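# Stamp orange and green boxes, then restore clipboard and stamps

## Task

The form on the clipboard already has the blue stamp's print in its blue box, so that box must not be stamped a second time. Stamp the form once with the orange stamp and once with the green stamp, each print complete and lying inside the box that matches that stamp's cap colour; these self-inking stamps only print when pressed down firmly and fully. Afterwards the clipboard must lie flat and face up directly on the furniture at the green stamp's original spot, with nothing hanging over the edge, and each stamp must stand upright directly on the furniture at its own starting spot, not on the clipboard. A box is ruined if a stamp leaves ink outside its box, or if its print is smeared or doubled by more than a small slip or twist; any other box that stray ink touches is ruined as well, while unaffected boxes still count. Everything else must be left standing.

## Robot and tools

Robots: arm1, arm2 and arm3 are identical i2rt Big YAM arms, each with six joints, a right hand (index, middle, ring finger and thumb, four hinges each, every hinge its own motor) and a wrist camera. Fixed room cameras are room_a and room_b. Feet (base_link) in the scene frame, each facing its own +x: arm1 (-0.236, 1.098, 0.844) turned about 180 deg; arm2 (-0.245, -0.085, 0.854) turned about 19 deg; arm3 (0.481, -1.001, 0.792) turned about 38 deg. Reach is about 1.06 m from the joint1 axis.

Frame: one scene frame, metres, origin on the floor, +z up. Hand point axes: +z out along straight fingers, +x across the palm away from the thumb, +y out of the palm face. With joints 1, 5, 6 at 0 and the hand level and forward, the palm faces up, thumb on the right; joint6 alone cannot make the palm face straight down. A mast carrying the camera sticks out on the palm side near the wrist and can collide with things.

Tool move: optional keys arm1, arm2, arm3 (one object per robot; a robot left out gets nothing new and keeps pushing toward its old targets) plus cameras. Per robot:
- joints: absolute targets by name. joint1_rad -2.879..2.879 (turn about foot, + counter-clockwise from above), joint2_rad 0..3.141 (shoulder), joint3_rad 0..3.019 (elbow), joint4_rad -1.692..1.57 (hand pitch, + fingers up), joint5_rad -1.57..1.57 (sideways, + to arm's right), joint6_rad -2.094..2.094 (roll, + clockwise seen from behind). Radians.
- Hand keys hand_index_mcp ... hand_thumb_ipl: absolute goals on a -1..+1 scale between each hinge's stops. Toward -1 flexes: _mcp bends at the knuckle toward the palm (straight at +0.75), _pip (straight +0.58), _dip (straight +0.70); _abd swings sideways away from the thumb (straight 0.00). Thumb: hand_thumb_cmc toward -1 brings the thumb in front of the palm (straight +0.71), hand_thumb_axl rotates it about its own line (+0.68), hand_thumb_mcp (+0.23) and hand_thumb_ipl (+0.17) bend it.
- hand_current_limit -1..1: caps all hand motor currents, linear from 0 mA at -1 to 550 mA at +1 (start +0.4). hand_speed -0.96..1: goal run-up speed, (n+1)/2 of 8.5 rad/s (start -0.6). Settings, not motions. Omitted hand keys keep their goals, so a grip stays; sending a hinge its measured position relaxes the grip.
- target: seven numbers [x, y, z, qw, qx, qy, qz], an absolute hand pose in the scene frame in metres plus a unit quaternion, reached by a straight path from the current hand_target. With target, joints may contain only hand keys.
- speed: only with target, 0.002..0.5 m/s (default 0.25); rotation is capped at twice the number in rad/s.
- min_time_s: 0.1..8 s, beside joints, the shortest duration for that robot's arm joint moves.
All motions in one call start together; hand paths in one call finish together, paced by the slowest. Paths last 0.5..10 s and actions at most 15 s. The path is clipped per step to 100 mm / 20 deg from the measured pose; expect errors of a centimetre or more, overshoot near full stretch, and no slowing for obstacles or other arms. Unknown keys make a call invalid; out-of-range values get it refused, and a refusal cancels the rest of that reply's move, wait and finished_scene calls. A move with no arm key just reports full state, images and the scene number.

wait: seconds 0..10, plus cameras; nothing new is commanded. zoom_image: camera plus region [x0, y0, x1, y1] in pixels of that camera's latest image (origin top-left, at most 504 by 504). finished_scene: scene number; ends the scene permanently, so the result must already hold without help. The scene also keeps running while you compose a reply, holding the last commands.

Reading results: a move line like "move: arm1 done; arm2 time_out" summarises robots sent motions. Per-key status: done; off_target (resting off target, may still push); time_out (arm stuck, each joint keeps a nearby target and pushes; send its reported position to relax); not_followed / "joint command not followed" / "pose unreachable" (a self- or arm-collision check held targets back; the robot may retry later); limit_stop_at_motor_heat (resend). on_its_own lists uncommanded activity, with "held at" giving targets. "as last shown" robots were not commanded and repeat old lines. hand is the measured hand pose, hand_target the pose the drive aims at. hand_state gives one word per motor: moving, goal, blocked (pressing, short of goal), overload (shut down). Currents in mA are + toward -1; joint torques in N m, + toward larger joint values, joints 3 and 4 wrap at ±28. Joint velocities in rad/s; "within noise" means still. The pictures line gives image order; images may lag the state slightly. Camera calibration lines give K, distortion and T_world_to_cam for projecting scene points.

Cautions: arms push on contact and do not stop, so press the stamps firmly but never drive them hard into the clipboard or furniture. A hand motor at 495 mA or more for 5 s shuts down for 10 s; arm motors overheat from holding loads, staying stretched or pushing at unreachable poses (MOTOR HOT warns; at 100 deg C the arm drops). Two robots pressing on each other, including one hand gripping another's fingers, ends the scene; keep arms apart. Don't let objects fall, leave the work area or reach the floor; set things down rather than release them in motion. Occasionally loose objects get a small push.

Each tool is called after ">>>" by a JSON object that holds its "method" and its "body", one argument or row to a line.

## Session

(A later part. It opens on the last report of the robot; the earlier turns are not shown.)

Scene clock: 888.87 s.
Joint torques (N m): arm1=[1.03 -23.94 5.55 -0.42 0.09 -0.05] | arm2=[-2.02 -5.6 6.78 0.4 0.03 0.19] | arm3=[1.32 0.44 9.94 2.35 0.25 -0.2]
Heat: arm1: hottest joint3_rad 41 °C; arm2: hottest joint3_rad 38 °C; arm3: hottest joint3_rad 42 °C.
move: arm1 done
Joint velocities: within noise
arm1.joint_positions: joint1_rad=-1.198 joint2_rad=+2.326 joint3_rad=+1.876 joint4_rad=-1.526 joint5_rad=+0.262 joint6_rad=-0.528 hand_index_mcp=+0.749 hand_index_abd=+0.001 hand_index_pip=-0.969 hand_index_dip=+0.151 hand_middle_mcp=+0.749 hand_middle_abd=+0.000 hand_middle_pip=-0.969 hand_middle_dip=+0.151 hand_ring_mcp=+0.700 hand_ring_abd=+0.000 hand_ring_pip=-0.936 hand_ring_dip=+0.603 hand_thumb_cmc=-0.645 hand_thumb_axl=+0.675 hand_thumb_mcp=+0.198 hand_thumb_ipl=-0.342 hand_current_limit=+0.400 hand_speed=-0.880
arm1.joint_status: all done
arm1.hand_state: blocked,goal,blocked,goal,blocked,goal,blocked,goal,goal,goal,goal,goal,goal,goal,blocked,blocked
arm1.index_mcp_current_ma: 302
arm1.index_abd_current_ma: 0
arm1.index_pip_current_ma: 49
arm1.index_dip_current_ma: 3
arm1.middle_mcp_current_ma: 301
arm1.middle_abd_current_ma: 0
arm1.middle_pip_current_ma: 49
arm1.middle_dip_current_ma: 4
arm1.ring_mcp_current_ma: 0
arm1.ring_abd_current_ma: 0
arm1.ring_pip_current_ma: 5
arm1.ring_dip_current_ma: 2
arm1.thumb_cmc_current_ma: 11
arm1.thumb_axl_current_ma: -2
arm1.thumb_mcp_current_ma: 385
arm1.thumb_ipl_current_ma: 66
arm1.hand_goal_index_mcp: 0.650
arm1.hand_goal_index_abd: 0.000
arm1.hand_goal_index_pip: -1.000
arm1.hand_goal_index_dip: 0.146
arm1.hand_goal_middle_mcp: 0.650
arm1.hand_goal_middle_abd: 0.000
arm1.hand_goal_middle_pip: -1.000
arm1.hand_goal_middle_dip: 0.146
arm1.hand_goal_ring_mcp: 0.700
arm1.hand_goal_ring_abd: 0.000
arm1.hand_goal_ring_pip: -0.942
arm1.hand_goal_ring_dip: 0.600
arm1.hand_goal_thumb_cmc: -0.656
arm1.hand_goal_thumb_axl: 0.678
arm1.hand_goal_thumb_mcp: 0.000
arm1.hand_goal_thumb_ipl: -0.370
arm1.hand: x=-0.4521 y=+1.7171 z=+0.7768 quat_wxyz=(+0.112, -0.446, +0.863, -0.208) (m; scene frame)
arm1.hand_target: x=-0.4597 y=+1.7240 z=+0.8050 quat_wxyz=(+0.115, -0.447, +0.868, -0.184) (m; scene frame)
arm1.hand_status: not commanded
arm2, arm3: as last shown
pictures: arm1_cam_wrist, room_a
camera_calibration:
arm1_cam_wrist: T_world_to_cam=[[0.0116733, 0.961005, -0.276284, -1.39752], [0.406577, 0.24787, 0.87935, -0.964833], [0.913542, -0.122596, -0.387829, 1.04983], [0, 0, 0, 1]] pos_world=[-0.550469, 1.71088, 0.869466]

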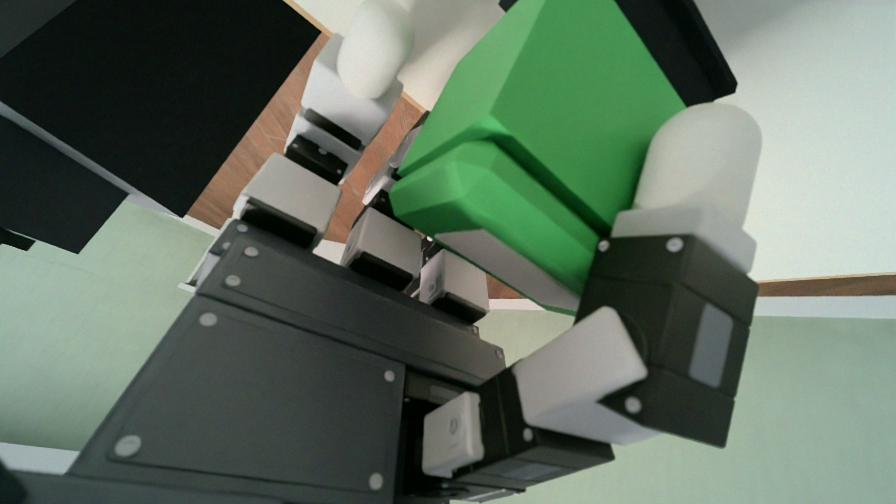

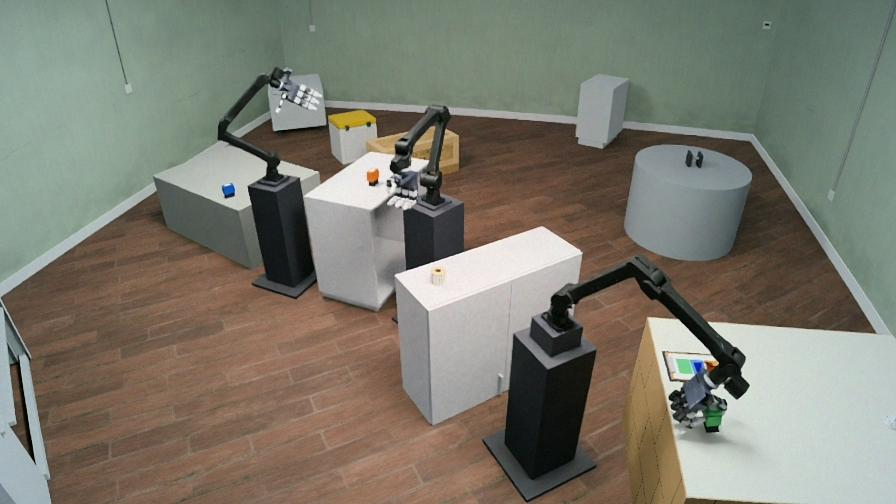

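>>> {"method": "move", "body": {
  "arm1": {"joints":{"joint2_rad":2.16,"hand_index_mcp":0.60,"hand_middle_mcp":0.60},"min_time_s":2}
}}

>>> {"method": "move", "body": {
  "arm1": {"target":[-0.6600,1.4460,0.86,-0.1150,0.4580,-0.8550,0.2140],"speed":0.15},
  "cameras": ["arm1_cam_wrist","room_a"]
}}

Scene clock: 897.17 s.
Joint torques (N m): arm1=[1.03 -23.47 6.08 -0.17 0.1 -0.03] | arm2=[-2.08 -5.6 6.79 0.4 0.03 0.18] | arm3=[0.38 -0.26 10.13 2.62 0.24 -0.17]
Heat: arm1: hottest joint3_rad 41 °C; arm2: hottest joint3_rad 38 °C; arm3: hottest joint3_rad 42 °C.
move: arm1 off_target
Joint velocities: within noise
arm1.joint_positions: joint1_rad=-1.198 joint2_rad=+2.204 joint3_rad=+1.876 joint4_rad=-1.526 joint5_rad=+0.262 joint6_rad=-0.528 hand_index_mcp=+0.741 hand_index_abd=+0.001 hand_index_pip=-0.964 hand_index_dip=+0.153 hand_middle_mcp=+0.741 hand_middle_abd=+0.000 hand_middle_pip=-0.964 hand_middle_dip=+0.153 hand_ring_mcp=+0.700 hand_ring_abd=+0.000 hand_ring_pip=-0.936 hand_ring_dip=+0.603 hand_thumb_cmc=-0.645 hand_thumb_axl=+0.675 hand_thumb_mcp=+0.198 hand_thumb_ipl=-0.339 hand_current_limit=+0.400 hand_speed=-0.880
arm1.joint_status: hand_index_mcp off_target (ended at +0.741, target +0.600); hand_middle_mcp off_target (ended at +0.741, target +0.600); the others done
arm1.hand_state: blocked,goal,blocked,goal,blocked,goal,blocked,goal,goal,goal,goal,goal,goal,goal,blocked,blocked
arm1.index_mcp_current_ma: 385
arm1.index_abd_current_ma: 0
arm1.index_pip_current_ma: 63
arm1.index_dip_current_ma: 5
arm1.middle_mcp_current_ma: 385
arm1.middle_abd_current_ma: 0
arm1.middle_pip_current_ma: 62
arm1.middle_dip_current_ma: 5
arm1.ring_mcp_current_ma: 0
arm1.ring_abd_current_ma: 0
arm1.ring_pip_current_ma: 5
arm1.ring_dip_current_ma: 2
arm1.thumb_cmc_current_ma: 11
arm1.thumb_axl_current_ma: -2
arm1.thumb_mcp_current_ma: 385
arm1.thumb_ipl_current_ma: 76
arm1.hand_goal_index_mcp: 0.600
arm1.hand_goal_index_abd: 0.000
arm1.hand_goal_index_pip: -1.000
arm1.hand_goal_index_dip: 0.146
arm1.hand_goal_middle_mcp: 0.600
arm1.hand_goal_middle_abd: 0.000
arm1.hand_goal_middle_pip: -1.000
arm1.hand_goal_middle_dip: 0.146
arm1.hand_goal_ring_mcp: 0.700
arm1.hand_goal_ring_abd: 0.000
arm1.hand_goal_ring_pip: -0.942
arm1.hand_goal_ring_dip: 0.600
arm1.hand_goal_thumb_cmc: -0.656
arm1.hand_goal_thumb_axl: 0.678
arm1.hand_goal_thumb_mcp: 0.000
arm1.hand_goal_thumb_ipl: -0.370
arm1.hand: x=-0.4590 y=+1.7351 z=+0.8554 quat_wxyz=(+0.118, -0.443, +0.876, -0.149) (m; scene frame)
arm1.hand_target: x=-0.4655 y=+1.7386 z=+0.8834 quat_wxyz=(+0.120, -0.444, +0.879, -0.125) (m; scene frame)
arm1.hand_status: not commanded
arm2, arm3: as last shown
pictures: none

Scene clock: 900.40 s.
Joint torques (N m): arm1=[0.26 -19.9 5.42 -1.46 -0.05 0.03] | arm2=[-1.79 -5.42 6.83 0.43 0.06 0.19] | arm3=[0.79 -0.03 10.1 2.52 0.22 -0.11]
Heat: arm1: hottest joint3_rad 41 °C; arm2: hottest joint3_rad 38 °C; arm3: hottest joint3_rad 42 °C.
move: arm1 off_target
Joint velocities: within noise
arm1.joint_positions: joint1_rad=-0.639 joint2_rad=+2.050 joint3_rad=+1.556 joint4_rad=-1.588 joint5_rad=+0.028 joint6_rad=-0.059 hand_index_mcp=+0.740 hand_index_abd=+0.001 hand_index_pip=-0.963 hand_index_dip=+0.153 hand_middle_mcp=+0.740 hand_middle_abd=+0.000 hand_middle_pip=-0.964 hand_middle_dip=+0.153 hand_ring_mcp=+0.700 hand_ring_abd=+0.000 hand_ring_pip=-0.936 hand_ring_dip=+0.603 hand_thumb_cmc=-0.645 hand_thumb_axl=+0.675 hand_thumb_mcp=+0.198 hand_thumb_ipl=-0.339 hand_current_limit=+0.400 hand_speed=-0.880
arm1.joint_status: not commanded
arm1.hand_state: blocked,goal,blocked,goal,blocked,goal,blocked,goal,goal,goal,goal,goal,goal,goal,blocked,blocked
arm1.index_mcp_current_ma: 385
arm1.index_abd_current_ma: 0
arm1.index_pip_current_ma: 64
arm1.index_dip_current_ma: 6
arm1.middle_mcp_current_ma: 385
arm1.middle_abd_current_ma: 0
arm1.middle_pip_current_ma: 63
arm1.middle_dip_current_ma: 6
arm1.ring_mcp_current_ma: 0
arm1.ring_abd_current_ma: 0
arm1.ring_pip_current_ma: 5
arm1.ring_dip_current_ma: 2
arm1.thumb_cmc_current_ma: 11
arm1.thumb_axl_current_ma: -2
arm1.thumb_mcp_current_ma: 385
arm1.thumb_ipl_current_ma: 77
arm1.hand_goal_index_mcp: 0.600
arm1.hand_goal_index_abd: 0.000
arm1.hand_goal_index_pip: -1.000
arm1.hand_goal_index_dip: 0.146
arm1.hand_goal_middle_mcp: 0.600
arm1.hand_goal_middle_abd: 0.000
arm1.hand_goal_middle_pip: -1.000
arm1.hand_goal_middle_dip: 0.146
arm1.hand_goal_ring_mcp: 0.700
arm1.hand_goal_ring_abd: 0.000
arm1.hand_goal_ring_pip: -0.942
arm1.hand_goal_ring_dip: 0.600
arm1.hand_goal_thumb_cmc: -0.656
arm1.hand_goal_thumb_axl: 0.678
arm1.hand_goal_thumb_mcp: 0.000
arm1.hand_goal_thumb_ipl: -0.370
arm1.hand: x=-0.6611 y=+1.4432 z=+0.8405 quat_wxyz=(+0.119, -0.463, +0.850, -0.224) (m; scene frame)
arm1.hand_target: x=-0.6600 y=+1.4459 z=+0.8596 quat_wxyz=(+0.115, -0.458, +0.855, -0.214) (m; scene frame)
arm1.hand_status: off_target (0.020 m and 1.4 deg from the pose sent, 0.352 m and 8.0 deg at the start)
arm2, arm3: as last shown
pictures: arm1_cam_wrist, room_a
camera_calibration:
arm1_cam_wrist: T_world_to_cam=[[-0.0218651, 0.952181, -0.304751, -1.09975], [0.376998, 0.290174, 0.879586, -0.948759], [0.925956, -0.0956583, -0.365315, 1.18237], [0, 0, 0, 1]] pos_world=[-0.761186, 1.43557, 0.9313]

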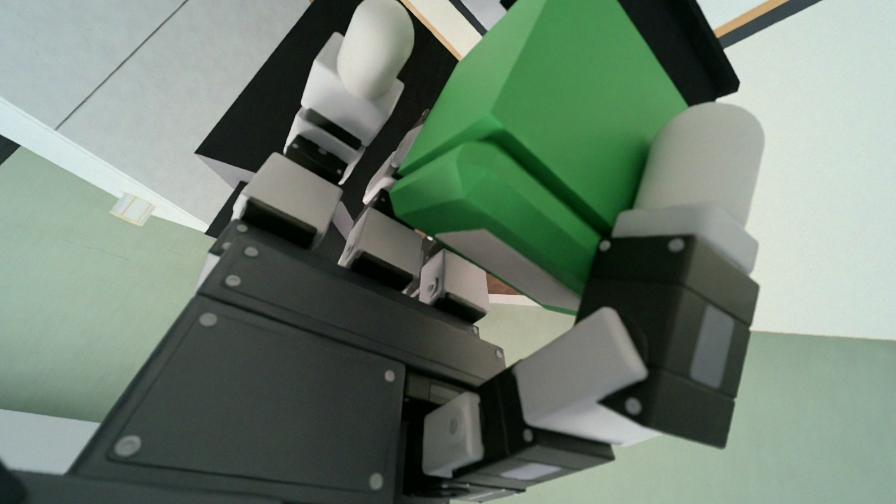

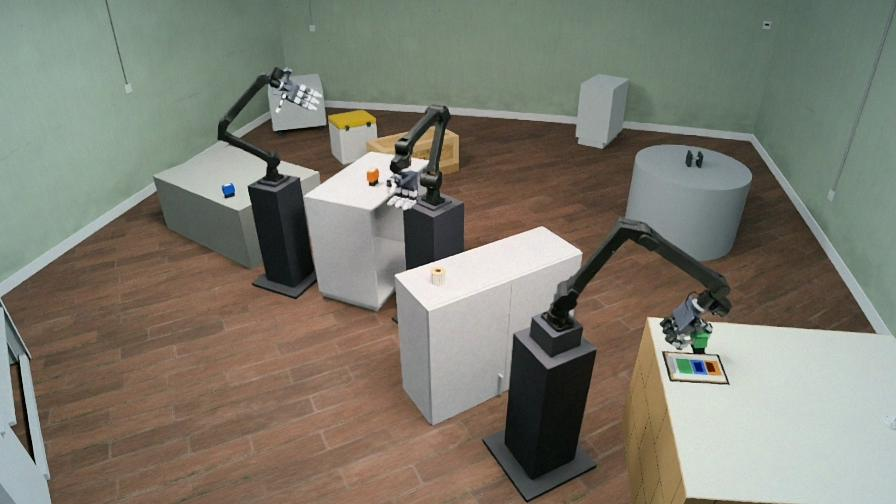

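>>> {"method": "move", "body": {
  "arm1": {"target":[-0.6560,1.4470,0.79,-0.1117,0.4536,-0.8582,0.2146],"speed":0.08},
  "cameras": ["arm1_cam_wrist","room_a"]
}}

>>> {"method": "zoom_image", "body": {
  "camera": "arm1_cam_wrist",
  "region": [392, 0, 892, 160]
}}

>>> {"method": "zoom_image", "body": {
  "camera": "room_a",
  "region": [630, 290, 770, 400]
}}

Scene clock: 903.63 s.
Joint torques (N m): arm1=[-0.09 -17.67 4.9 -0.58 -0.11 0.04] | arm2=[-1.9 -5.54 6.79 0.39 0.04 0.2] | arm3=[0.97 0.5 9.85 2.62 0.24 -0.18]
Heat: arm1: hottest joint3_rad 41 °C; arm2: hottest joint3_rad 38 °C; arm3: hottest joint3_rad 42 °C.
move: arm1 done
Joint velocities: within noise
arm1.joint_positions: joint1_rad=-0.641 joint2_rad=+2.107 joint3_rad=+1.495 joint4_rad=-1.458 joint5_rad=+0.024 joint6_rad=-0.057 hand_index_mcp=+0.740 hand_index_abd=+0.001 hand_index_pip=-0.963 hand_index_dip=+0.153 hand_middle_mcp=+0.740 hand_middle_abd=+0.000 hand_middle_pip=-0.964 hand_middle_dip=+0.153 hand_ring_mcp=+0.700 hand_ring_abd=+0.000 hand_ring_pip=-0.936 hand_ring_dip=+0.603 hand_thumb_cmc=-0.645 hand_thumb_axl=+0.675 hand_thumb_mcp=+0.198 hand_thumb_ipl=-0.339 hand_current_limit=+0.400 hand_speed=-0.880
arm1.joint_status: not commanded
arm1.hand_state: blocked,goal,blocked,goal,blocked,goal,blocked,goal,goal,goal,goal,goal,goal,goal,blocked,blocked
arm1.index_mcp_current_ma: 385
arm1.index_abd_current_ma: 0
arm1.index_pip_current_ma: 64
arm1.index_dip_current_ma: 6
arm1.middle_mcp_current_ma: 385
arm1.middle_abd_current_ma: 0
arm1.middle_pip_current_ma: 64
arm1.middle_dip_current_ma: 6
arm1.ring_mcp_current_ma: 0
arm1.ring_abd_current_ma: 0
arm1.ring_pip_current_ma: 5
arm1.ring_dip_current_ma: 2
arm1.thumb_cmc_current_ma: 11
arm1.thumb_axl_current_ma: -2
arm1.thumb_mcp_current_ma: 385
arm1.thumb_ipl_current_ma: 78
arm1.hand_goal_index_mcp: 0.600
arm1.hand_goal_index_abd: 0.000
arm1.hand_goal_index_pip: -1.000
arm1.hand_goal_index_dip: 0.146
arm1.hand_goal_middle_mcp: 0.600
arm1.hand_goal_middle_abd: 0.000
arm1.hand_goal_middle_pip: -1.000
arm1.hand_goal_middle_dip: 0.146
arm1.hand_goal_ring_mcp: 0.700
arm1.hand_goal_ring_abd: 0.000
arm1.hand_goal_ring_pip: -0.942
arm1.hand_goal_ring_dip: 0.600
arm1.hand_goal_thumb_cmc: -0.656
arm1.hand_goal_thumb_axl: 0.678
arm1.hand_goal_thumb_mcp: 0.000
arm1.hand_goal_thumb_ipl: -0.370
arm1.hand: x=-0.6575 y=+1.4417 z=+0.7876 quat_wxyz=(+0.115, -0.461, +0.852, -0.219) (m; scene frame)
arm1.hand_target: x=-0.6560 y=+1.4470 z=+0.7901 quat_wxyz=(+0.112, -0.454, +0.858, -0.215) (m; scene frame)
arm1.hand_status: done (0.006 m and 1.2 deg from the pose sent, 0.051 m and 1.9 deg at the start)
arm2, arm3: as last shown
pictures: arm1_cam_wrist, room_a
camera_calibration:
arm1_cam_wrist: T_world_to_cam=[[-0.0185146, 0.953908, -0.299527, -1.11876], [0.388183, 0.282936, 0.877075, -0.88338], [0.921396, -0.100033, -0.37553, 1.17083], [0, 0, 0, 1]] pos_world=[-0.756595, 1.43426, 0.879371]

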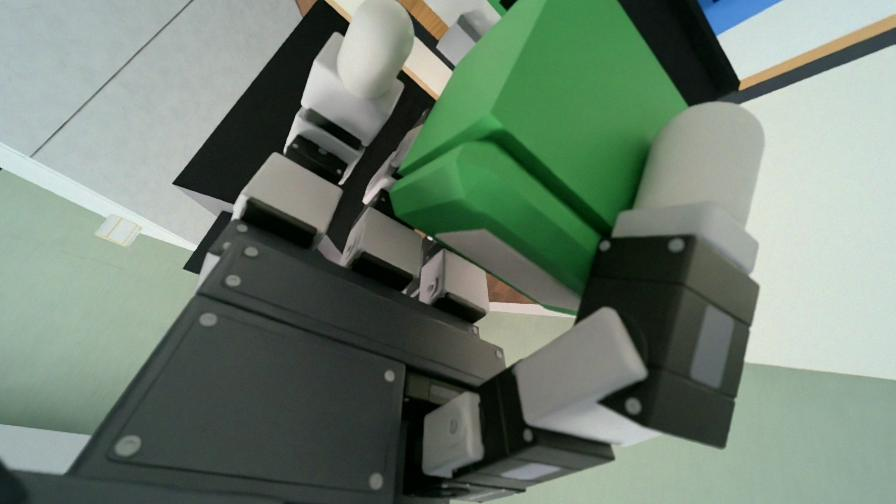

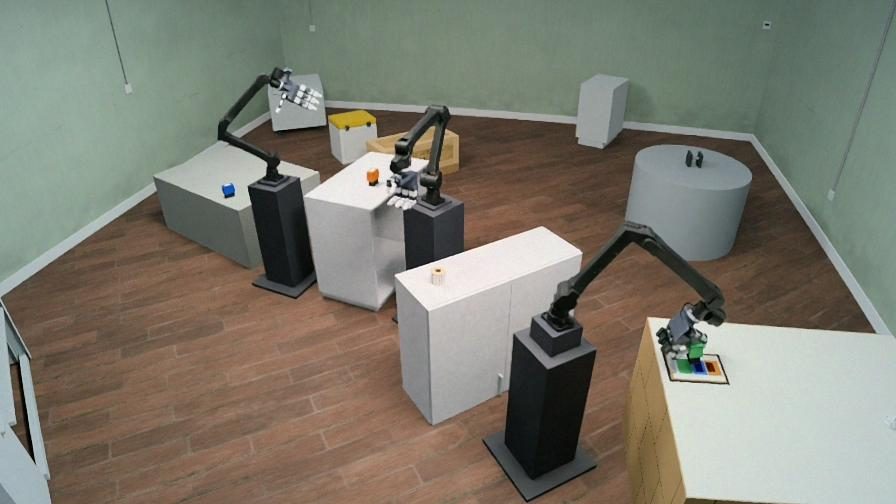

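Scaled by 1.008 from the camera's 896x504 image, which has a finer 1280x720 frame.

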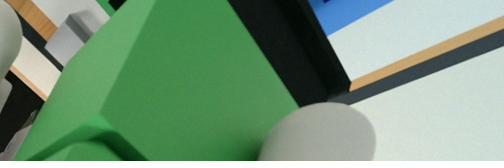

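Scaled by 3.600 from the camera's 896x504 image, which has a finer 1280x720 frame.

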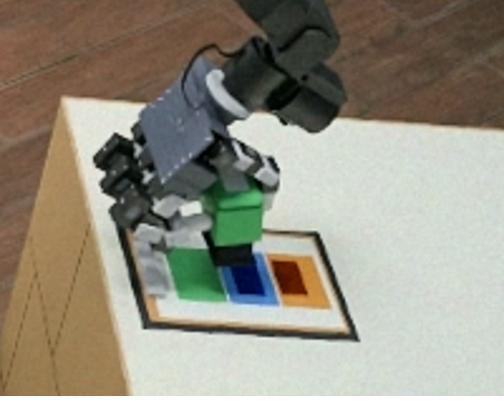

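>>> {"method": "move", "body": {
  "cameras": ["arm1_cam_wrist","room_a"]
}}

Scene clock: 910.57 s.
Joint torques (N m): arm1=[-0.03 -17.67 4.89 -0.58 -0.11 0.03] | arm2=[-2.14 -5.6 6.8 0.43 0.03 0.19] | arm3=[1.08 0.09 10.07 2.4 0.23 -0.14]
Heat: arm1: hottest joint2_rad 40 °C; arm2: hottest joint3_rad 38 °C; arm3: hottest joint3_rad 42 °C.
Joint velocities: within noise
arm1.joint_positions: joint1_rad=-0.641 joint2_rad=+2.107 joint3_rad=+1.495 joint4_rad=-1.458 joint5_rad=+0.024 joint6_rad=-0.057 hand_index_mcp=+0.740 hand_index_abd=+0.001 hand_index_pip=-0.963 hand_index_dip=+0.153 hand_middle_mcp=+0.740 hand_middle_abd=+0.000 hand_middle_pip=-0.964 hand_middle_dip=+0.153 hand_ring_mcp=+0.700 hand_ring_abd=+0.000 hand_ring_pip=-0.936 hand_ring_dip=+0.603 hand_thumb_cmc=-0.645 hand_thumb_axl=+0.675 hand_thumb_mcp=+0.198 hand_thumb_ipl=-0.339 hand_current_limit=+0.400 hand_speed=-0.880
arm1.joint_status: not commanded
arm1.hand_state: blocked,goal,blocked,goal,blocked,goal,blocked,goal,goal,goal,goal,goal,goal,goal,blocked,blocked
arm1.index_mcp_current_ma: 385
arm1.index_abd_current_ma: 0
arm1.index_pip_current_ma: 64
arm1.index_dip_current_ma: 6
arm1.middle_mcp_current_ma: 385
arm1.middle_abd_current_ma: 0
arm1.middle_pip_current_ma: 64
arm1.middle_dip_current_ma: 6
arm1.ring_mcp_current_ma: 0
arm1.ring_abd_current_ma: 0
arm1.ring_pip_current_ma: 5
arm1.ring_dip_current_ma: 2
arm1.thumb_cmc_current_ma: 11
arm1.thumb_axl_current_ma: -2
arm1.thumb_mcp_current_ma: 385
arm1.thumb_ipl_current_ma: 78
arm1.hand_goal_index_mcp: 0.600
arm1.hand_goal_index_abd: 0.000
arm1.hand_goal_index_pip: -1.000
arm1.hand_goal_index_dip: 0.146
arm1.hand_goal_middle_mcp: 0.600
arm1.hand_goal_middle_abd: 0.000
arm1.hand_goal_middle_pip: -1.000
arm1.hand_goal_middle_dip: 0.146
arm1.hand_goal_ring_mcp: 0.700
arm1.hand_goal_ring_abd: 0.000
arm1.hand_goal_ring_pip: -0.942
arm1.hand_goal_ring_dip: 0.600
arm1.hand_goal_thumb_cmc: -0.656
arm1.hand_goal_thumb_axl: 0.678
arm1.hand_goal_thumb_mcp: 0.000
arm1.hand_goal_thumb_ipl: -0.370
arm1.hand: x=-0.6575 y=+1.4417 z=+0.7876 quat_wxyz=(+0.115, -0.461, +0.852, -0.219) (m; scene frame)
arm1.hand_target: x=-0.6560 y=+1.4469 z=+0.7901 quat_wxyz=(+0.112, -0.454, +0.858, -0.215) (m; scene frame)
arm1.hand_status: done (0.006 m and 1.2 deg from the pose sent, 0.051 m and 1.9 deg at the start)
arm2.joint_positions: joint1_rad=+0.311 joint2_rad=+1.102 joint3_rad=+0.918 joint4_rad=-1.398 joint5_rad=+0.002 joint6_rad=+0.059 hand_index_mcp=+0.620 hand_index_abd=-0.001 hand_index_pip=-0.582 hand_index_dip=+0.700 hand_middle_mcp=+0.620 hand_middle_abd=+0.001 hand_middle_pip=-0.583 hand_middle_dip=+0.699 hand_ring_mcp=+0.620 hand_ring_abd=-0.002 hand_ring_pip=-0.581 hand_ring_dip=+0.700 hand_thumb_cmc=-0.568 hand_thumb_axl=+0.679 hand_thumb_mcp=+0.192 hand_thumb_ipl=-0.598 hand_current_limit=+0.600 hand_speed=-0.700
arm2.joint_status: not commanded
arm2.hand_state: goal,goal,goal,goal,goal,goal,goal,goal,goal,goal,goal,goal,goal,goal,goal,goal
arm2.index_mcp_current_ma: 0
arm2.index_abd_current_ma: 0
arm2.index_pip_current_ma: 3
arm2.index_dip_current_ma: 1
arm2.middle_mcp_current_ma: 0
arm2.middle_abd_current_ma: 0
arm2.middle_pip_current_ma: 2
arm2.middle_dip_current_ma: 1
arm2.ring_mcp_current_ma: 0
arm2.ring_abd_current_ma: 0
arm2.ring_pip_current_ma: 3
arm2.ring_dip_current_ma: 1
arm2.thumb_cmc_current_ma: 0
arm2.thumb_axl_current_ma: 0
arm2.thumb_mcp_current_ma: -5
arm2.thumb_ipl_current_ma: 0
arm2.hand_goal_index_mcp: 0.620
arm2.hand_goal_index_abd: 0.000
arm2.hand_goal_index_pip: -0.590
arm2.hand_goal_index_dip: 0.696
arm2.hand_goal_middle_mcp: 0.620
arm2.hand_goal_middle_abd: 0.000
arm2.hand_goal_middle_pip: -0.590
arm2.hand_goal_middle_dip: 0.696
arm2.hand_goal_ring_mcp: 0.620
arm2.hand_goal_ring_abd: 0.000
arm2.hand_goal_ring_pip: -0.590
arm2.hand_goal_ring_dip: 0.696
arm2.hand_goal_thumb_cmc: -0.570
arm2.hand_goal_thumb_axl: 0.678
arm2.hand_goal_thumb_mcp: 0.200
arm2.hand_goal_thumb_ipl: -0.600
arm2.hand: x=+0.0664 y=+0.1118 z=+1.0350 quat_wxyz=(-0.004, +0.473, +0.881, -0.004) (m; scene frame)
arm2.hand_target: x=+0.0674 y=+0.1067 z=+1.0381 quat_wxyz=(-0.003, +0.481, +0.877, -0.001) (m; scene frame)
arm2.hand_status: not commanded
arm3.joint_positions: joint1_rad=+2.290 joint2_rad=+0.632 joint3_rad=+1.361 joint4_rad=-1.266 joint5_rad=+0.116 joint6_rad=+0.997 hand_index_mcp=+0.756 hand_index_abd=+0.000 hand_index_pip=+0.577 hand_index_dip=+0.696 hand_middle_mcp=+0.757 hand_middle_abd=+0.000 hand_middle_pip=+0.577 hand_middle_dip=+0.696 hand_ring_mcp=+0.757 hand_ring_abd=+0.000 hand_ring_pip=+0.577 hand_ring_dip=+0.696 hand_thumb_cmc=+0.716 hand_thumb_axl=+0.677 hand_thumb_mcp=+0.226 hand_thumb_ipl=+0.168 hand_current_limit=+0.400 hand_speed=-0.600
arm3.joint_status: not commanded
arm3.hand_state: goal,goal,goal,goal,goal,goal,goal,goal,goal,goal,goal,goal,goal,goal,goal,goal
arm3.index_mcp_current_ma: 0
arm3.index_abd_current_ma: 0
arm3.index_pip_current_ma: 0
arm3.index_dip_current_ma: 0
arm3.middle_mcp_current_ma: 1
arm3.middle_abd_current_ma: 0
arm3.middle_pip_current_ma: 0
arm3.middle_dip_current_ma: 0
arm3.ring_mcp_current_ma: 1
arm3.ring_abd_current_ma: 0
arm3.ring_pip_current_ma: 0
arm3.ring_dip_current_ma: 0
arm3.thumb_cmc_current_ma: 0
arm3.thumb_axl_current_ma: 0
arm3.thumb_mcp_current_ma: 0
arm3.thumb_ipl_current_ma: 0
arm3.hand_goal_index_mcp: 0.754
arm3.hand_goal_index_abd: 0.000
arm3.hand_goal_index_pip: 0.576
arm3.hand_goal_index_dip: 0.696
arm3.hand_goal_middle_mcp: 0.754
arm3.hand_goal_middle_abd: 0.000
arm3.hand_goal_middle_pip: 0.576
arm3.hand_goal_middle_dip: 0.696
arm3.hand_goal_ring_mcp: 0.754
arm3.hand_goal_ring_abd: 0.000
arm3.hand_goal_ring_pip: 0.576
arm3.hand_goal_ring_dip: 0.696
arm3.hand_goal_thumb_cmc: 0.714
arm3.hand_goal_thumb_axl: 0.678
arm3.hand_goal_thumb_mcp: 0.226
arm3.hand_goal_thumb_ipl: 0.168
arm3.hand: x=+0.2443 y=-0.8522 z=+1.3572 quat_wxyz=(-0.439, -0.142, +0.857, +0.228) (m; scene frame)
arm3.hand_target: x=+0.2459 y=-0.8548 z=+1.3669 quat_wxyz=(-0.449, -0.144, +0.852, +0.230) (m; scene frame)
arm3.hand_status: not commanded
pictures: arm1_cam_wrist, room_a
camera_calibration:
arm1_cam_wrist: T_world_to_cam=[[-0.0185146, 0.953908, -0.299527, -1.11876], [0.388183, 0.282936, 0.877075, -0.88338], [0.921396, -0.100033, -0.37553, 1.17083], [0, 0, 0, 1]] pos_world=[-0.756595, 1.43426, 0.879371]

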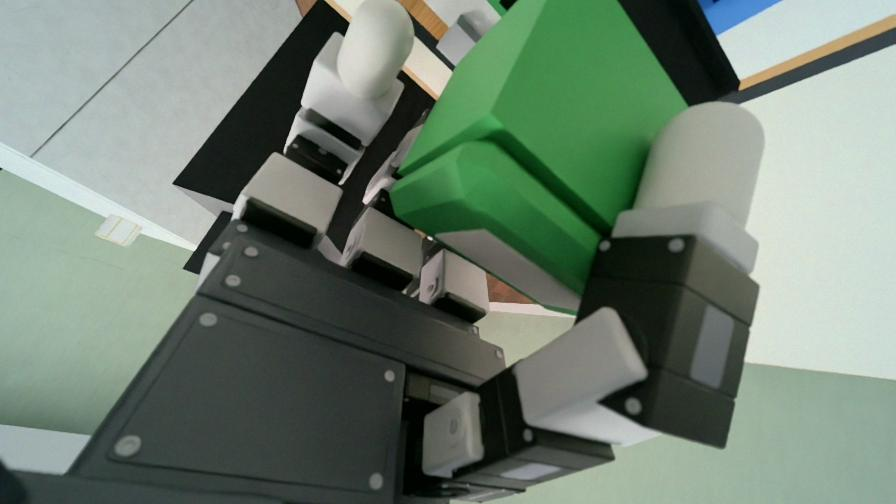

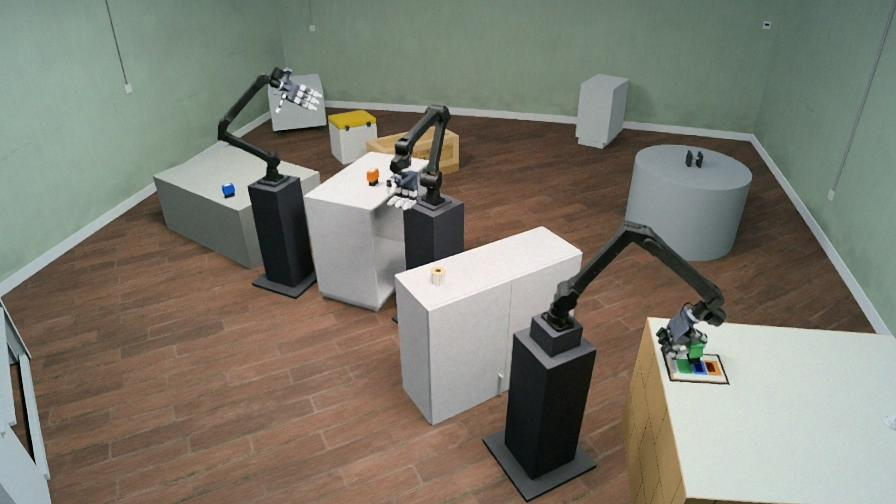

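>>> {"method": "zoom_image", "body": {
  "camera": "room_a",
  "region": [640, 300, 752, 396]
}}

>>> {"method": "zoom_image", "body": {
  "camera": "arm1_cam_wrist",
  "region": [260, 0, 560, 169]
}}

>>> {"method": "zoom_image", "body": {
  "camera": "arm1_cam_wrist",
  "region": [596, 0, 896, 169]
}}

Scaled by 4.500 from the camera's 896x504 image, which has a finer 1280x720 frame.

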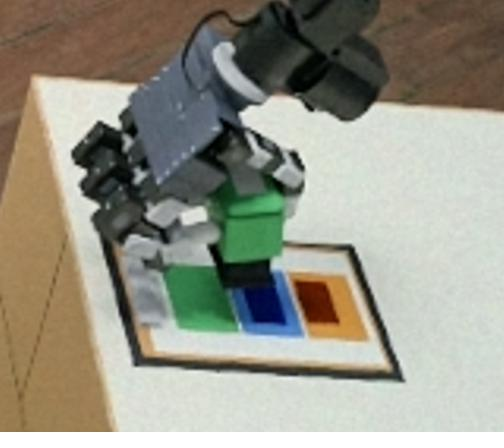

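Scaled by 1.680 from the camera's 896x504 image, which has a finer 1280x720 frame.

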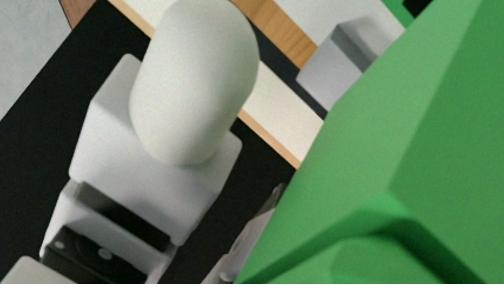

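Scaled by 1.680 from the camera's 896x504 image, which has a finer 1280x720 frame.

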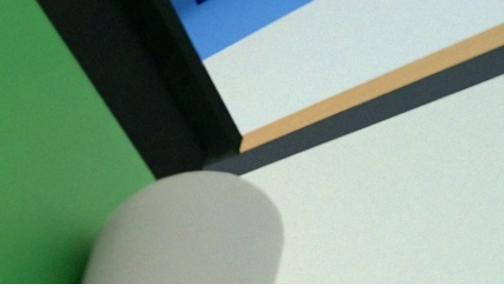

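>>> {"method": "zoom_image", "body": {
  "camera": "room_a",
  "region": [670, 330, 726, 378]
}}

>>> {"method": "zoom_image", "body": {
  "camera": "arm1_cam_wrist",
  "region": [640, 20, 780, 120]
}}

Scaled by 9.000 from the camera's 896x504 image, which has a finer 1280x720 frame.

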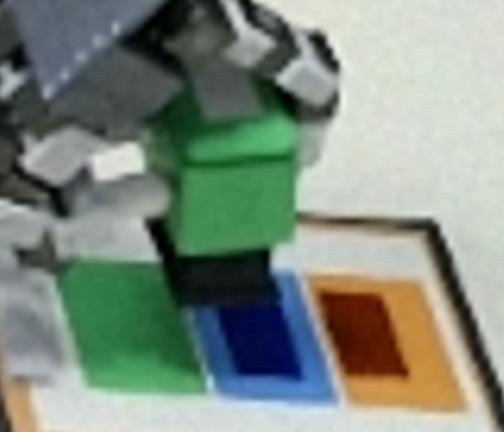

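Scaled by 3.600 from the camera's 896x504 image, which has a finer 1280x720 frame.

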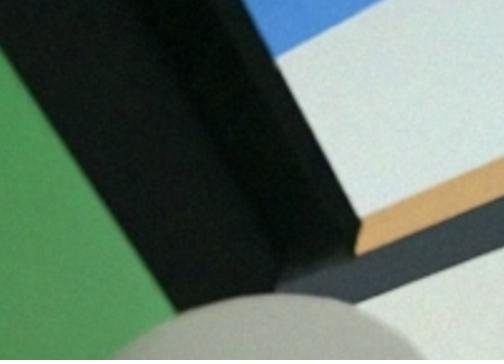

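>>> {"method": "move", "body": {
  "cameras": ["room_b"]
}}

Scene clock: 936.20 s.
Joint torques (N m): arm1=[-0.09 -17.67 4.88 -0.58 -0.12 0.04] | arm2=[-1.9 -5.6 6.79 0.35 0.04 0.2] | arm3=[0.79 0.21 10.1 2.5 0.23 -0.15]
Heat: arm1: hottest joint2_rad 40 °C; arm2: hottest joint3_rad 38 °C; arm3: hottest joint3_rad 42 °C.
Joint velocities: within noise
arm1.joint_positions: joint1_rad=-0.641 joint2_rad=+2.107 joint3_rad=+1.495 joint4_rad=-1.458 joint5_rad=+0.024 joint6_rad=-0.057 hand_index_mcp=+0.740 hand_index_abd=+0.001 hand_index_pip=-0.963 hand_index_dip=+0.153 hand_middle_mcp=+0.740 hand_middle_abd=+0.000 hand_middle_pip=-0.964 hand_middle_dip=+0.153 hand_ring_mcp=+0.700 hand_ring_abd=+0.000 hand_ring_pip=-0.936 hand_ring_dip=+0.603 hand_thumb_cmc=-0.645 hand_thumb_axl=+0.675 hand_thumb_mcp=+0.198 hand_thumb_ipl=-0.339 hand_current_limit=+0.400 hand_speed=-0.880
arm1.joint_status: not commanded
arm1.hand_state: blocked,goal,blocked,goal,blocked,goal,blocked,goal,goal,goal,goal,goal,goal,goal,blocked,blocked
arm1.index_mcp_current_ma: 385
arm1.index_abd_current_ma: 0
arm1.index_pip_current_ma: 64
arm1.index_dip_current_ma: 6
arm1.middle_mcp_current_ma: 385
arm1.middle_abd_current_ma: 0
arm1.middle_pip_current_ma: 64
arm1.middle_dip_current_ma: 6
arm1.ring_mcp_current_ma: 0
arm1.ring_abd_current_ma: 0
arm1.ring_pip_current_ma: 5
arm1.ring_dip_current_ma: 2
arm1.thumb_cmc_current_ma: 11
arm1.thumb_axl_current_ma: -2
arm1.thumb_mcp_current_ma: 385
arm1.thumb_ipl_current_ma: 78
arm1.hand_goal_index_mcp: 0.600
arm1.hand_goal_index_abd: 0.000
arm1.hand_goal_index_pip: -1.000
arm1.hand_goal_index_dip: 0.146
arm1.hand_goal_middle_mcp: 0.600
arm1.hand_goal_middle_abd: 0.000
arm1.hand_goal_middle_pip: -1.000
arm1.hand_goal_middle_dip: 0.146
arm1.hand_goal_ring_mcp: 0.700
arm1.hand_goal_ring_abd: 0.000
arm1.hand_goal_ring_pip: -0.942
arm1.hand_goal_ring_dip: 0.600
arm1.hand_goal_thumb_cmc: -0.656
arm1.hand_goal_thumb_axl: 0.678
arm1.hand_goal_thumb_mcp: 0.000
arm1.hand_goal_thumb_ipl: -0.370
arm1.hand: x=-0.6575 y=+1.4417 z=+0.7876 quat_wxyz=(+0.115, -0.461, +0.852, -0.219) (m; scene frame)
arm1.hand_target: x=-0.6560 y=+1.4469 z=+0.7901 quat_wxyz=(+0.112, -0.454, +0.858, -0.215) (m; scene frame)
arm1.hand_status: done (0.006 m and 1.2 deg from the pose sent, 0.051 m and 1.9 deg at the start)
arm2.joint_positions: joint1_rad=+0.311 joint2_rad=+1.102 joint3_rad=+0.918 joint4_rad=-1.398 joint5_rad=+0.002 joint6_rad=+0.059 hand_index_mcp=+0.620 hand_index_abd=-0.001 hand_index_pip=-0.582 hand_index_dip=+0.700 hand_middle_mcp=+0.620 hand_middle_abd=+0.001 hand_middle_pip=-0.583 hand_middle_dip=+0.699 hand_ring_mcp=+0.620 hand_ring_abd=-0.002 hand_ring_pip=-0.581 hand_ring_dip=+0.700 hand_thumb_cmc=-0.568 hand_thumb_axl=+0.679 hand_thumb_mcp=+0.192 hand_thumb_ipl=-0.598 hand_current_limit=+0.600 hand_speed=-0.700
arm2.joint_status: not commanded
arm2.hand_state: goal,goal,goal,goal,goal,goal,goal,goal,goal,goal,goal,goal,goal,goal,goal,goal
arm2.index_mcp_current_ma: 0
arm2.index_abd_current_ma: 0
arm2.index_pip_current_ma: 3
arm2.index_dip_current_ma: 1
arm2.middle_mcp_current_ma: 0
arm2.middle_abd_current_ma: 0
arm2.middle_pip_current_ma: 2
arm2.middle_dip_current_ma: 1
arm2.ring_mcp_current_ma: 0
arm2.ring_abd_current_ma: 0
arm2.ring_pip_current_ma: 3
arm2.ring_dip_current_ma: 1
arm2.thumb_cmc_current_ma: 0
arm2.thumb_axl_current_ma: 0
arm2.thumb_mcp_current_ma: -5
arm2.thumb_ipl_current_ma: 0
arm2.hand_goal_index_mcp: 0.620
arm2.hand_goal_index_abd: 0.000
arm2.hand_goal_index_pip: -0.590
arm2.hand_goal_index_dip: 0.696
arm2.hand_goal_middle_mcp: 0.620
arm2.hand_goal_middle_abd: 0.000
arm2.hand_goal_middle_pip: -0.590
arm2.hand_goal_middle_dip: 0.696
arm2.hand_goal_ring_mcp: 0.620
arm2.hand_goal_ring_abd: 0.000
arm2.hand_goal_ring_pip: -0.590
arm2.hand_goal_ring_dip: 0.696
arm2.hand_goal_thumb_cmc: -0.570
arm2.hand_goal_thumb_axl: 0.678
arm2.hand_goal_thumb_mcp: 0.200
arm2.hand_goal_thumb_ipl: -0.600
arm2.hand: x=+0.0664 y=+0.1118 z=+1.0350 quat_wxyz=(-0.004, +0.473, +0.881, -0.004) (m; scene frame)
arm2.hand_target: x=+0.0674 y=+0.1067 z=+1.0381 quat_wxyz=(-0.003, +0.481, +0.877, -0.001) (m; scene frame)
arm2.hand_status: not commanded
arm3.joint_positions: joint1_rad=+2.290 joint2_rad=+0.632 joint3_rad=+1.361 joint4_rad=-1.266 joint5_rad=+0.116 joint6_rad=+0.997 hand_index_mcp=+0.756 hand_index_abd=+0.000 hand_index_pip=+0.577 hand_index_dip=+0.696 hand_middle_mcp=+0.757 hand_middle_abd=+0.000 hand_middle_pip=+0.577 hand_middle_dip=+0.696 hand_ring_mcp=+0.757 hand_ring_abd=+0.000 hand_ring_pip=+0.577 hand_ring_dip=+0.696 hand_thumb_cmc=+0.716 hand_thumb_axl=+0.677 hand_thumb_mcp=+0.226 hand_thumb_ipl=+0.168 hand_current_limit=+0.400 hand_speed=-0.600
arm3.joint_status: not commanded
arm3.hand_state: goal,goal,goal,goal,goal,goal,goal,goal,goal,goal,goal,goal,goal,goal,goal,goal
arm3.index_mcp_current_ma: 0
arm3.index_abd_current_ma: 0
arm3.index_pip_current_ma: 0
arm3.index_dip_current_ma: 0
arm3.middle_mcp_current_ma: 1
arm3.middle_abd_current_ma: 0
arm3.middle_pip_current_ma: 0
arm3.middle_dip_current_ma: 0
arm3.ring_mcp_current_ma: 1
arm3.ring_abd_current_ma: 0
arm3.ring_pip_current_ma: 0
arm3.ring_dip_current_ma: 0
arm3.thumb_cmc_current_ma: 0
arm3.thumb_axl_current_ma: 0
arm3.thumb_mcp_current_ma: 0
arm3.thumb_ipl_current_ma: 0
arm3.hand_goal_index_mcp: 0.754
arm3.hand_goal_index_abd: 0.000
arm3.hand_goal_index_pip: 0.576
arm3.hand_goal_index_dip: 0.696
arm3.hand_goal_middle_mcp: 0.754
arm3.hand_goal_middle_abd: 0.000
arm3.hand_goal_middle_pip: 0.576
arm3.hand_goal_middle_dip: 0.696
arm3.hand_goal_ring_mcp: 0.754
arm3.hand_goal_ring_abd: 0.000
arm3.hand_goal_ring_pip: 0.576
arm3.hand_goal_ring_dip: 0.696
arm3.hand_goal_thumb_cmc: 0.714
arm3.hand_goal_thumb_axl: 0.678
arm3.hand_goal_thumb_mcp: 0.226
arm3.hand_goal_thumb_ipl: 0.168
arm3.hand: x=+0.2443 y=-0.8522 z=+1.3572 quat_wxyz=(-0.439, -0.142, +0.857, +0.228) (m; scene frame)
arm3.hand_target: x=+0.2459 y=-0.8548 z=+1.3669 quat_wxyz=(-0.449, -0.144, +0.852, +0.230) (m; scene frame)
arm3.hand_status: not commanded
pictures: room_b

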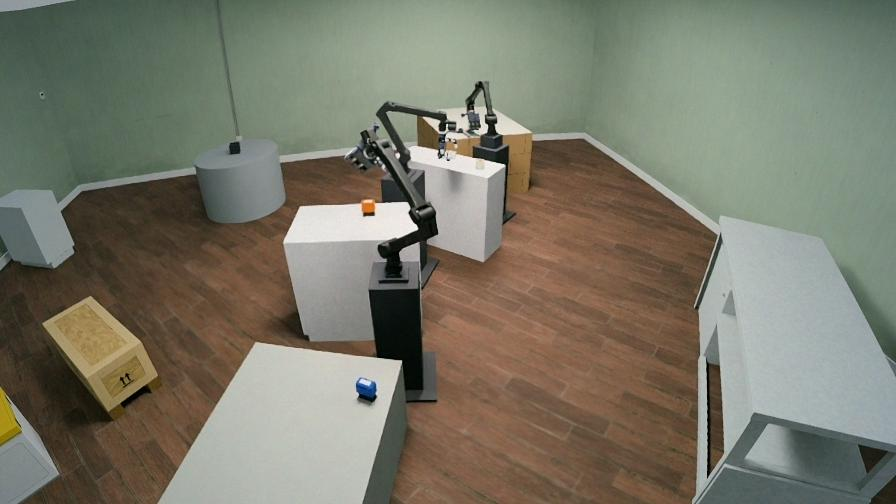

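>>> {"method": "move", "body": {
  "arm1": {"target": [-0.6410, 1.4330, 0.778, -0.1117, 0.4536, -0.8582, 0.2146], "speed": 0.05},
  "cameras": ["arm1_cam_wrist","room_a"]
}}

>>> {"method": "zoom_image", "body": {
  "camera": "room_a",
  "region": [660, 320, 730, 380]
}}

>>> {"method": "zoom_image", "body": {
  "camera": "arm1_cam_wrist",
  "region": [396, 0, 896, 300]
}}

Scene clock: 941.33 s.
Joint torques (N m): arm1=[0.21 -19.08 4.33 -0.61 -0.12 0.04] | arm2=[-1.85 -5.48 6.78 0.4 0.04 0.19] | arm3=[0.67 -0.26 10.18 2.61 0.27 -0.14]
Heat: arm1: hottest joint2_rad 40 °C; arm2: hottest joint3_rad 38 °C; arm3: hottest joint3_rad 42 °C.
move: arm1 off_target
Joint velocities: within noise
arm1.joint_positions: joint1_rad=-0.641 joint2_rad=+2.107 joint3_rad=+1.414 joint4_rad=-1.399 joint5_rad=+0.022 joint6_rad=-0.053 hand_index_mcp=+0.740 hand_index_abd=+0.001 hand_index_pip=-0.963 hand_index_dip=+0.153 hand_middle_mcp=+0.740 hand_middle_abd=+0.000 hand_middle_pip=-0.964 hand_middle_dip=+0.153 hand_ring_mcp=+0.700 hand_ring_abd=+0.000 hand_ring_pip=-0.936 hand_ring_dip=+0.603 hand_thumb_cmc=-0.645 hand_thumb_axl=+0.675 hand_thumb_mcp=+0.198 hand_thumb_ipl=-0.339 hand_current_limit=+0.400 hand_speed=-0.880
arm1.joint_status: not commanded
arm1.hand_state: blocked,goal,blocked,goal,blocked,goal,blocked,goal,goal,goal,goal,goal,goal,goal,blocked,blocked
arm1.index_mcp_current_ma: 385
arm1.index_abd_current_ma: 0
arm1.index_pip_current_ma: 65
arm1.index_dip_current_ma: 6
arm1.middle_mcp_current_ma: 385
arm1.middle_abd_current_ma: 0
arm1.middle_pip_current_ma: 64
arm1.middle_dip_current_ma: 6
arm1.ring_mcp_current_ma: 0
arm1.ring_abd_current_ma: 0
arm1.ring_pip_current_ma: 5
arm1.ring_dip_current_ma: 2
arm1.thumb_cmc_current_ma: 11
arm1.thumb_axl_current_ma: -2
arm1.thumb_mcp_current_ma: 385
arm1.thumb_ipl_current_ma: 78
arm1.hand_goal_index_mcp: 0.600
arm1.hand_goal_index_abd: 0.000
arm1.hand_goal_index_pip: -1.000
arm1.hand_goal_index_dip: 0.146
arm1.hand_goal_middle_mcp: 0.600
arm1.hand_goal_middle_abd: 0.000
arm1.hand_goal_middle_pip: -1.000
arm1.hand_goal_middle_dip: 0.146
arm1.hand_goal_ring_mcp: 0.700
arm1.hand_goal_ring_abd: 0.000
arm1.hand_goal_ring_pip: -0.942
arm1.hand_goal_ring_dip: 0.600
arm1.hand_goal_thumb_cmc: -0.656
arm1.hand_goal_thumb_axl: 0.678
arm1.hand_goal_thumb_mcp: 0.000
arm1.hand_goal_thumb_ipl: -0.370
arm1.hand: x=-0.6381 y=+1.4271 z=+0.7642 quat_wxyz=(+0.118, -0.458, +0.851, -0.229) (m; scene frame)
arm1.hand_target: x=-0.6409 y=+1.4329 z=+0.7779 quat_wxyz=(+0.112, -0.453, +0.858, -0.215) (m; scene frame)
arm1.hand_status: off_target (0.015 m and 2.1 deg from the pose sent, 0.021 m and 1.2 deg at the start)
arm2, arm3: as last shown
pictures: arm1_cam_wrist, room_a
camera_calibration:
arm1_cam_wrist: T_world_to_cam=[[-0.0095438, 0.95005, -0.311952, -1.09078], [0.374269, 0.292684, 0.879919, -0.891202], [0.927271, -0.108356, -0.358368, 1.14519], [0, 0, 0, 1]] pos_world=[-0.738759, 1.42122, 0.854314]

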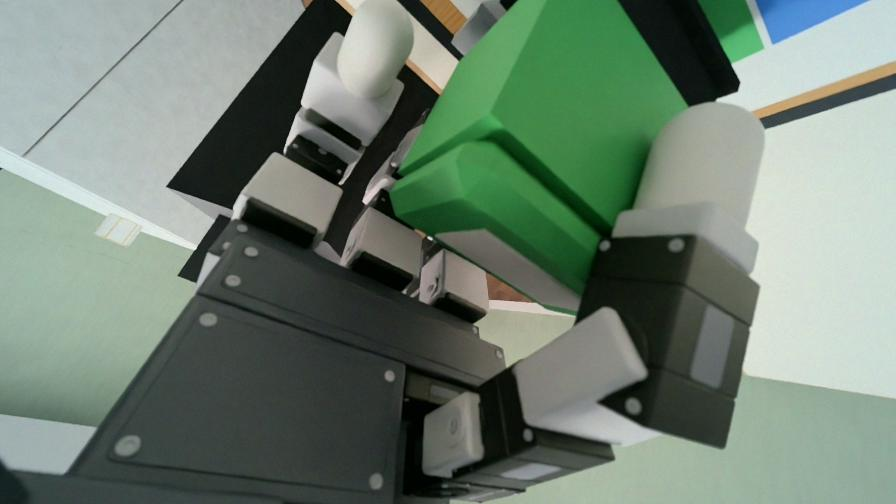

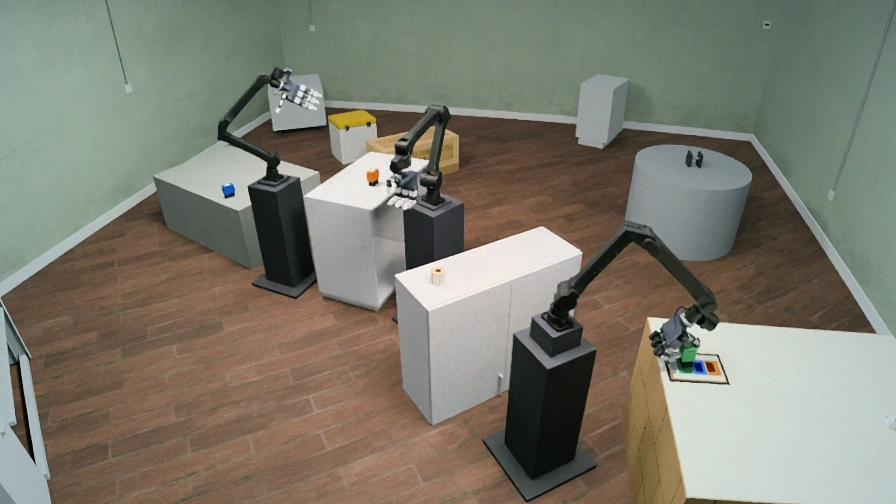

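Scaled by 7.200 from the camera's 896x504 image, which has a finer 1280x720 frame.

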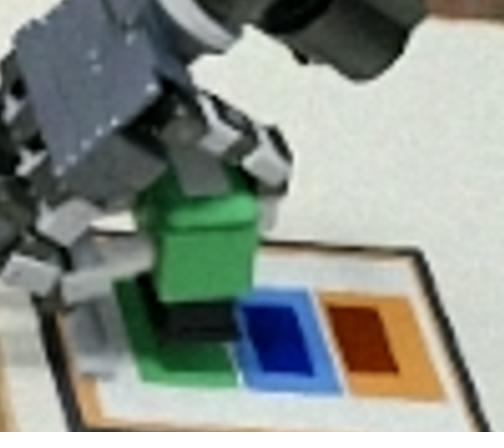

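Scaled by 1.008 from the camera's 896x504 image, which has a finer 1280x720 frame.

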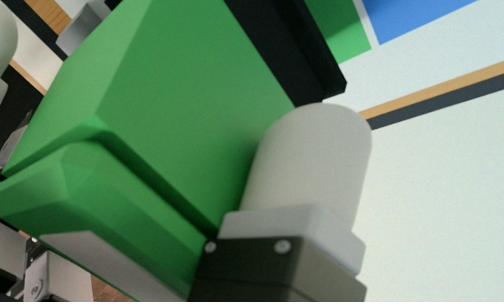

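>>> {"method": "zoom_image", "body": {
  "camera": "arm1_cam_wrist",
  "region": [600, 0, 800, 120]
}}

>>> {"method": "zoom_image", "body": {
  "camera": "room_a",
  "region": [668, 345, 708, 379]
}}

Scaled by 2.520 from the camera's 896x504 image, which has a finer 1280x720 frame.

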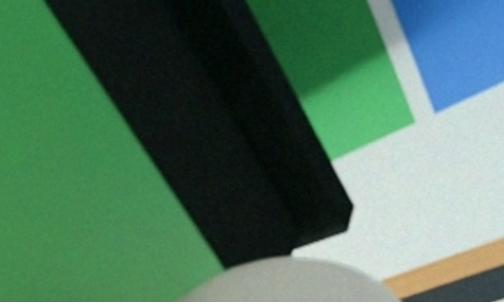

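Scaled by 12.600 from the camera's 896x504 image, which has a finer 1280x720 frame.

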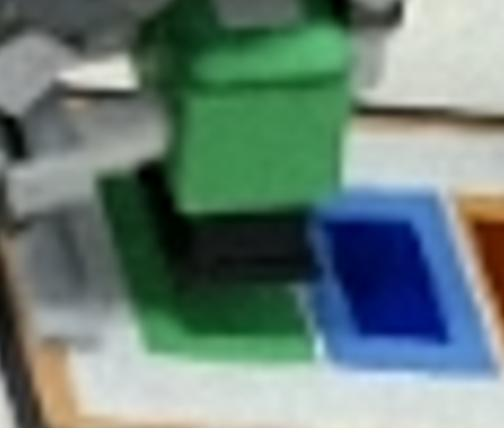

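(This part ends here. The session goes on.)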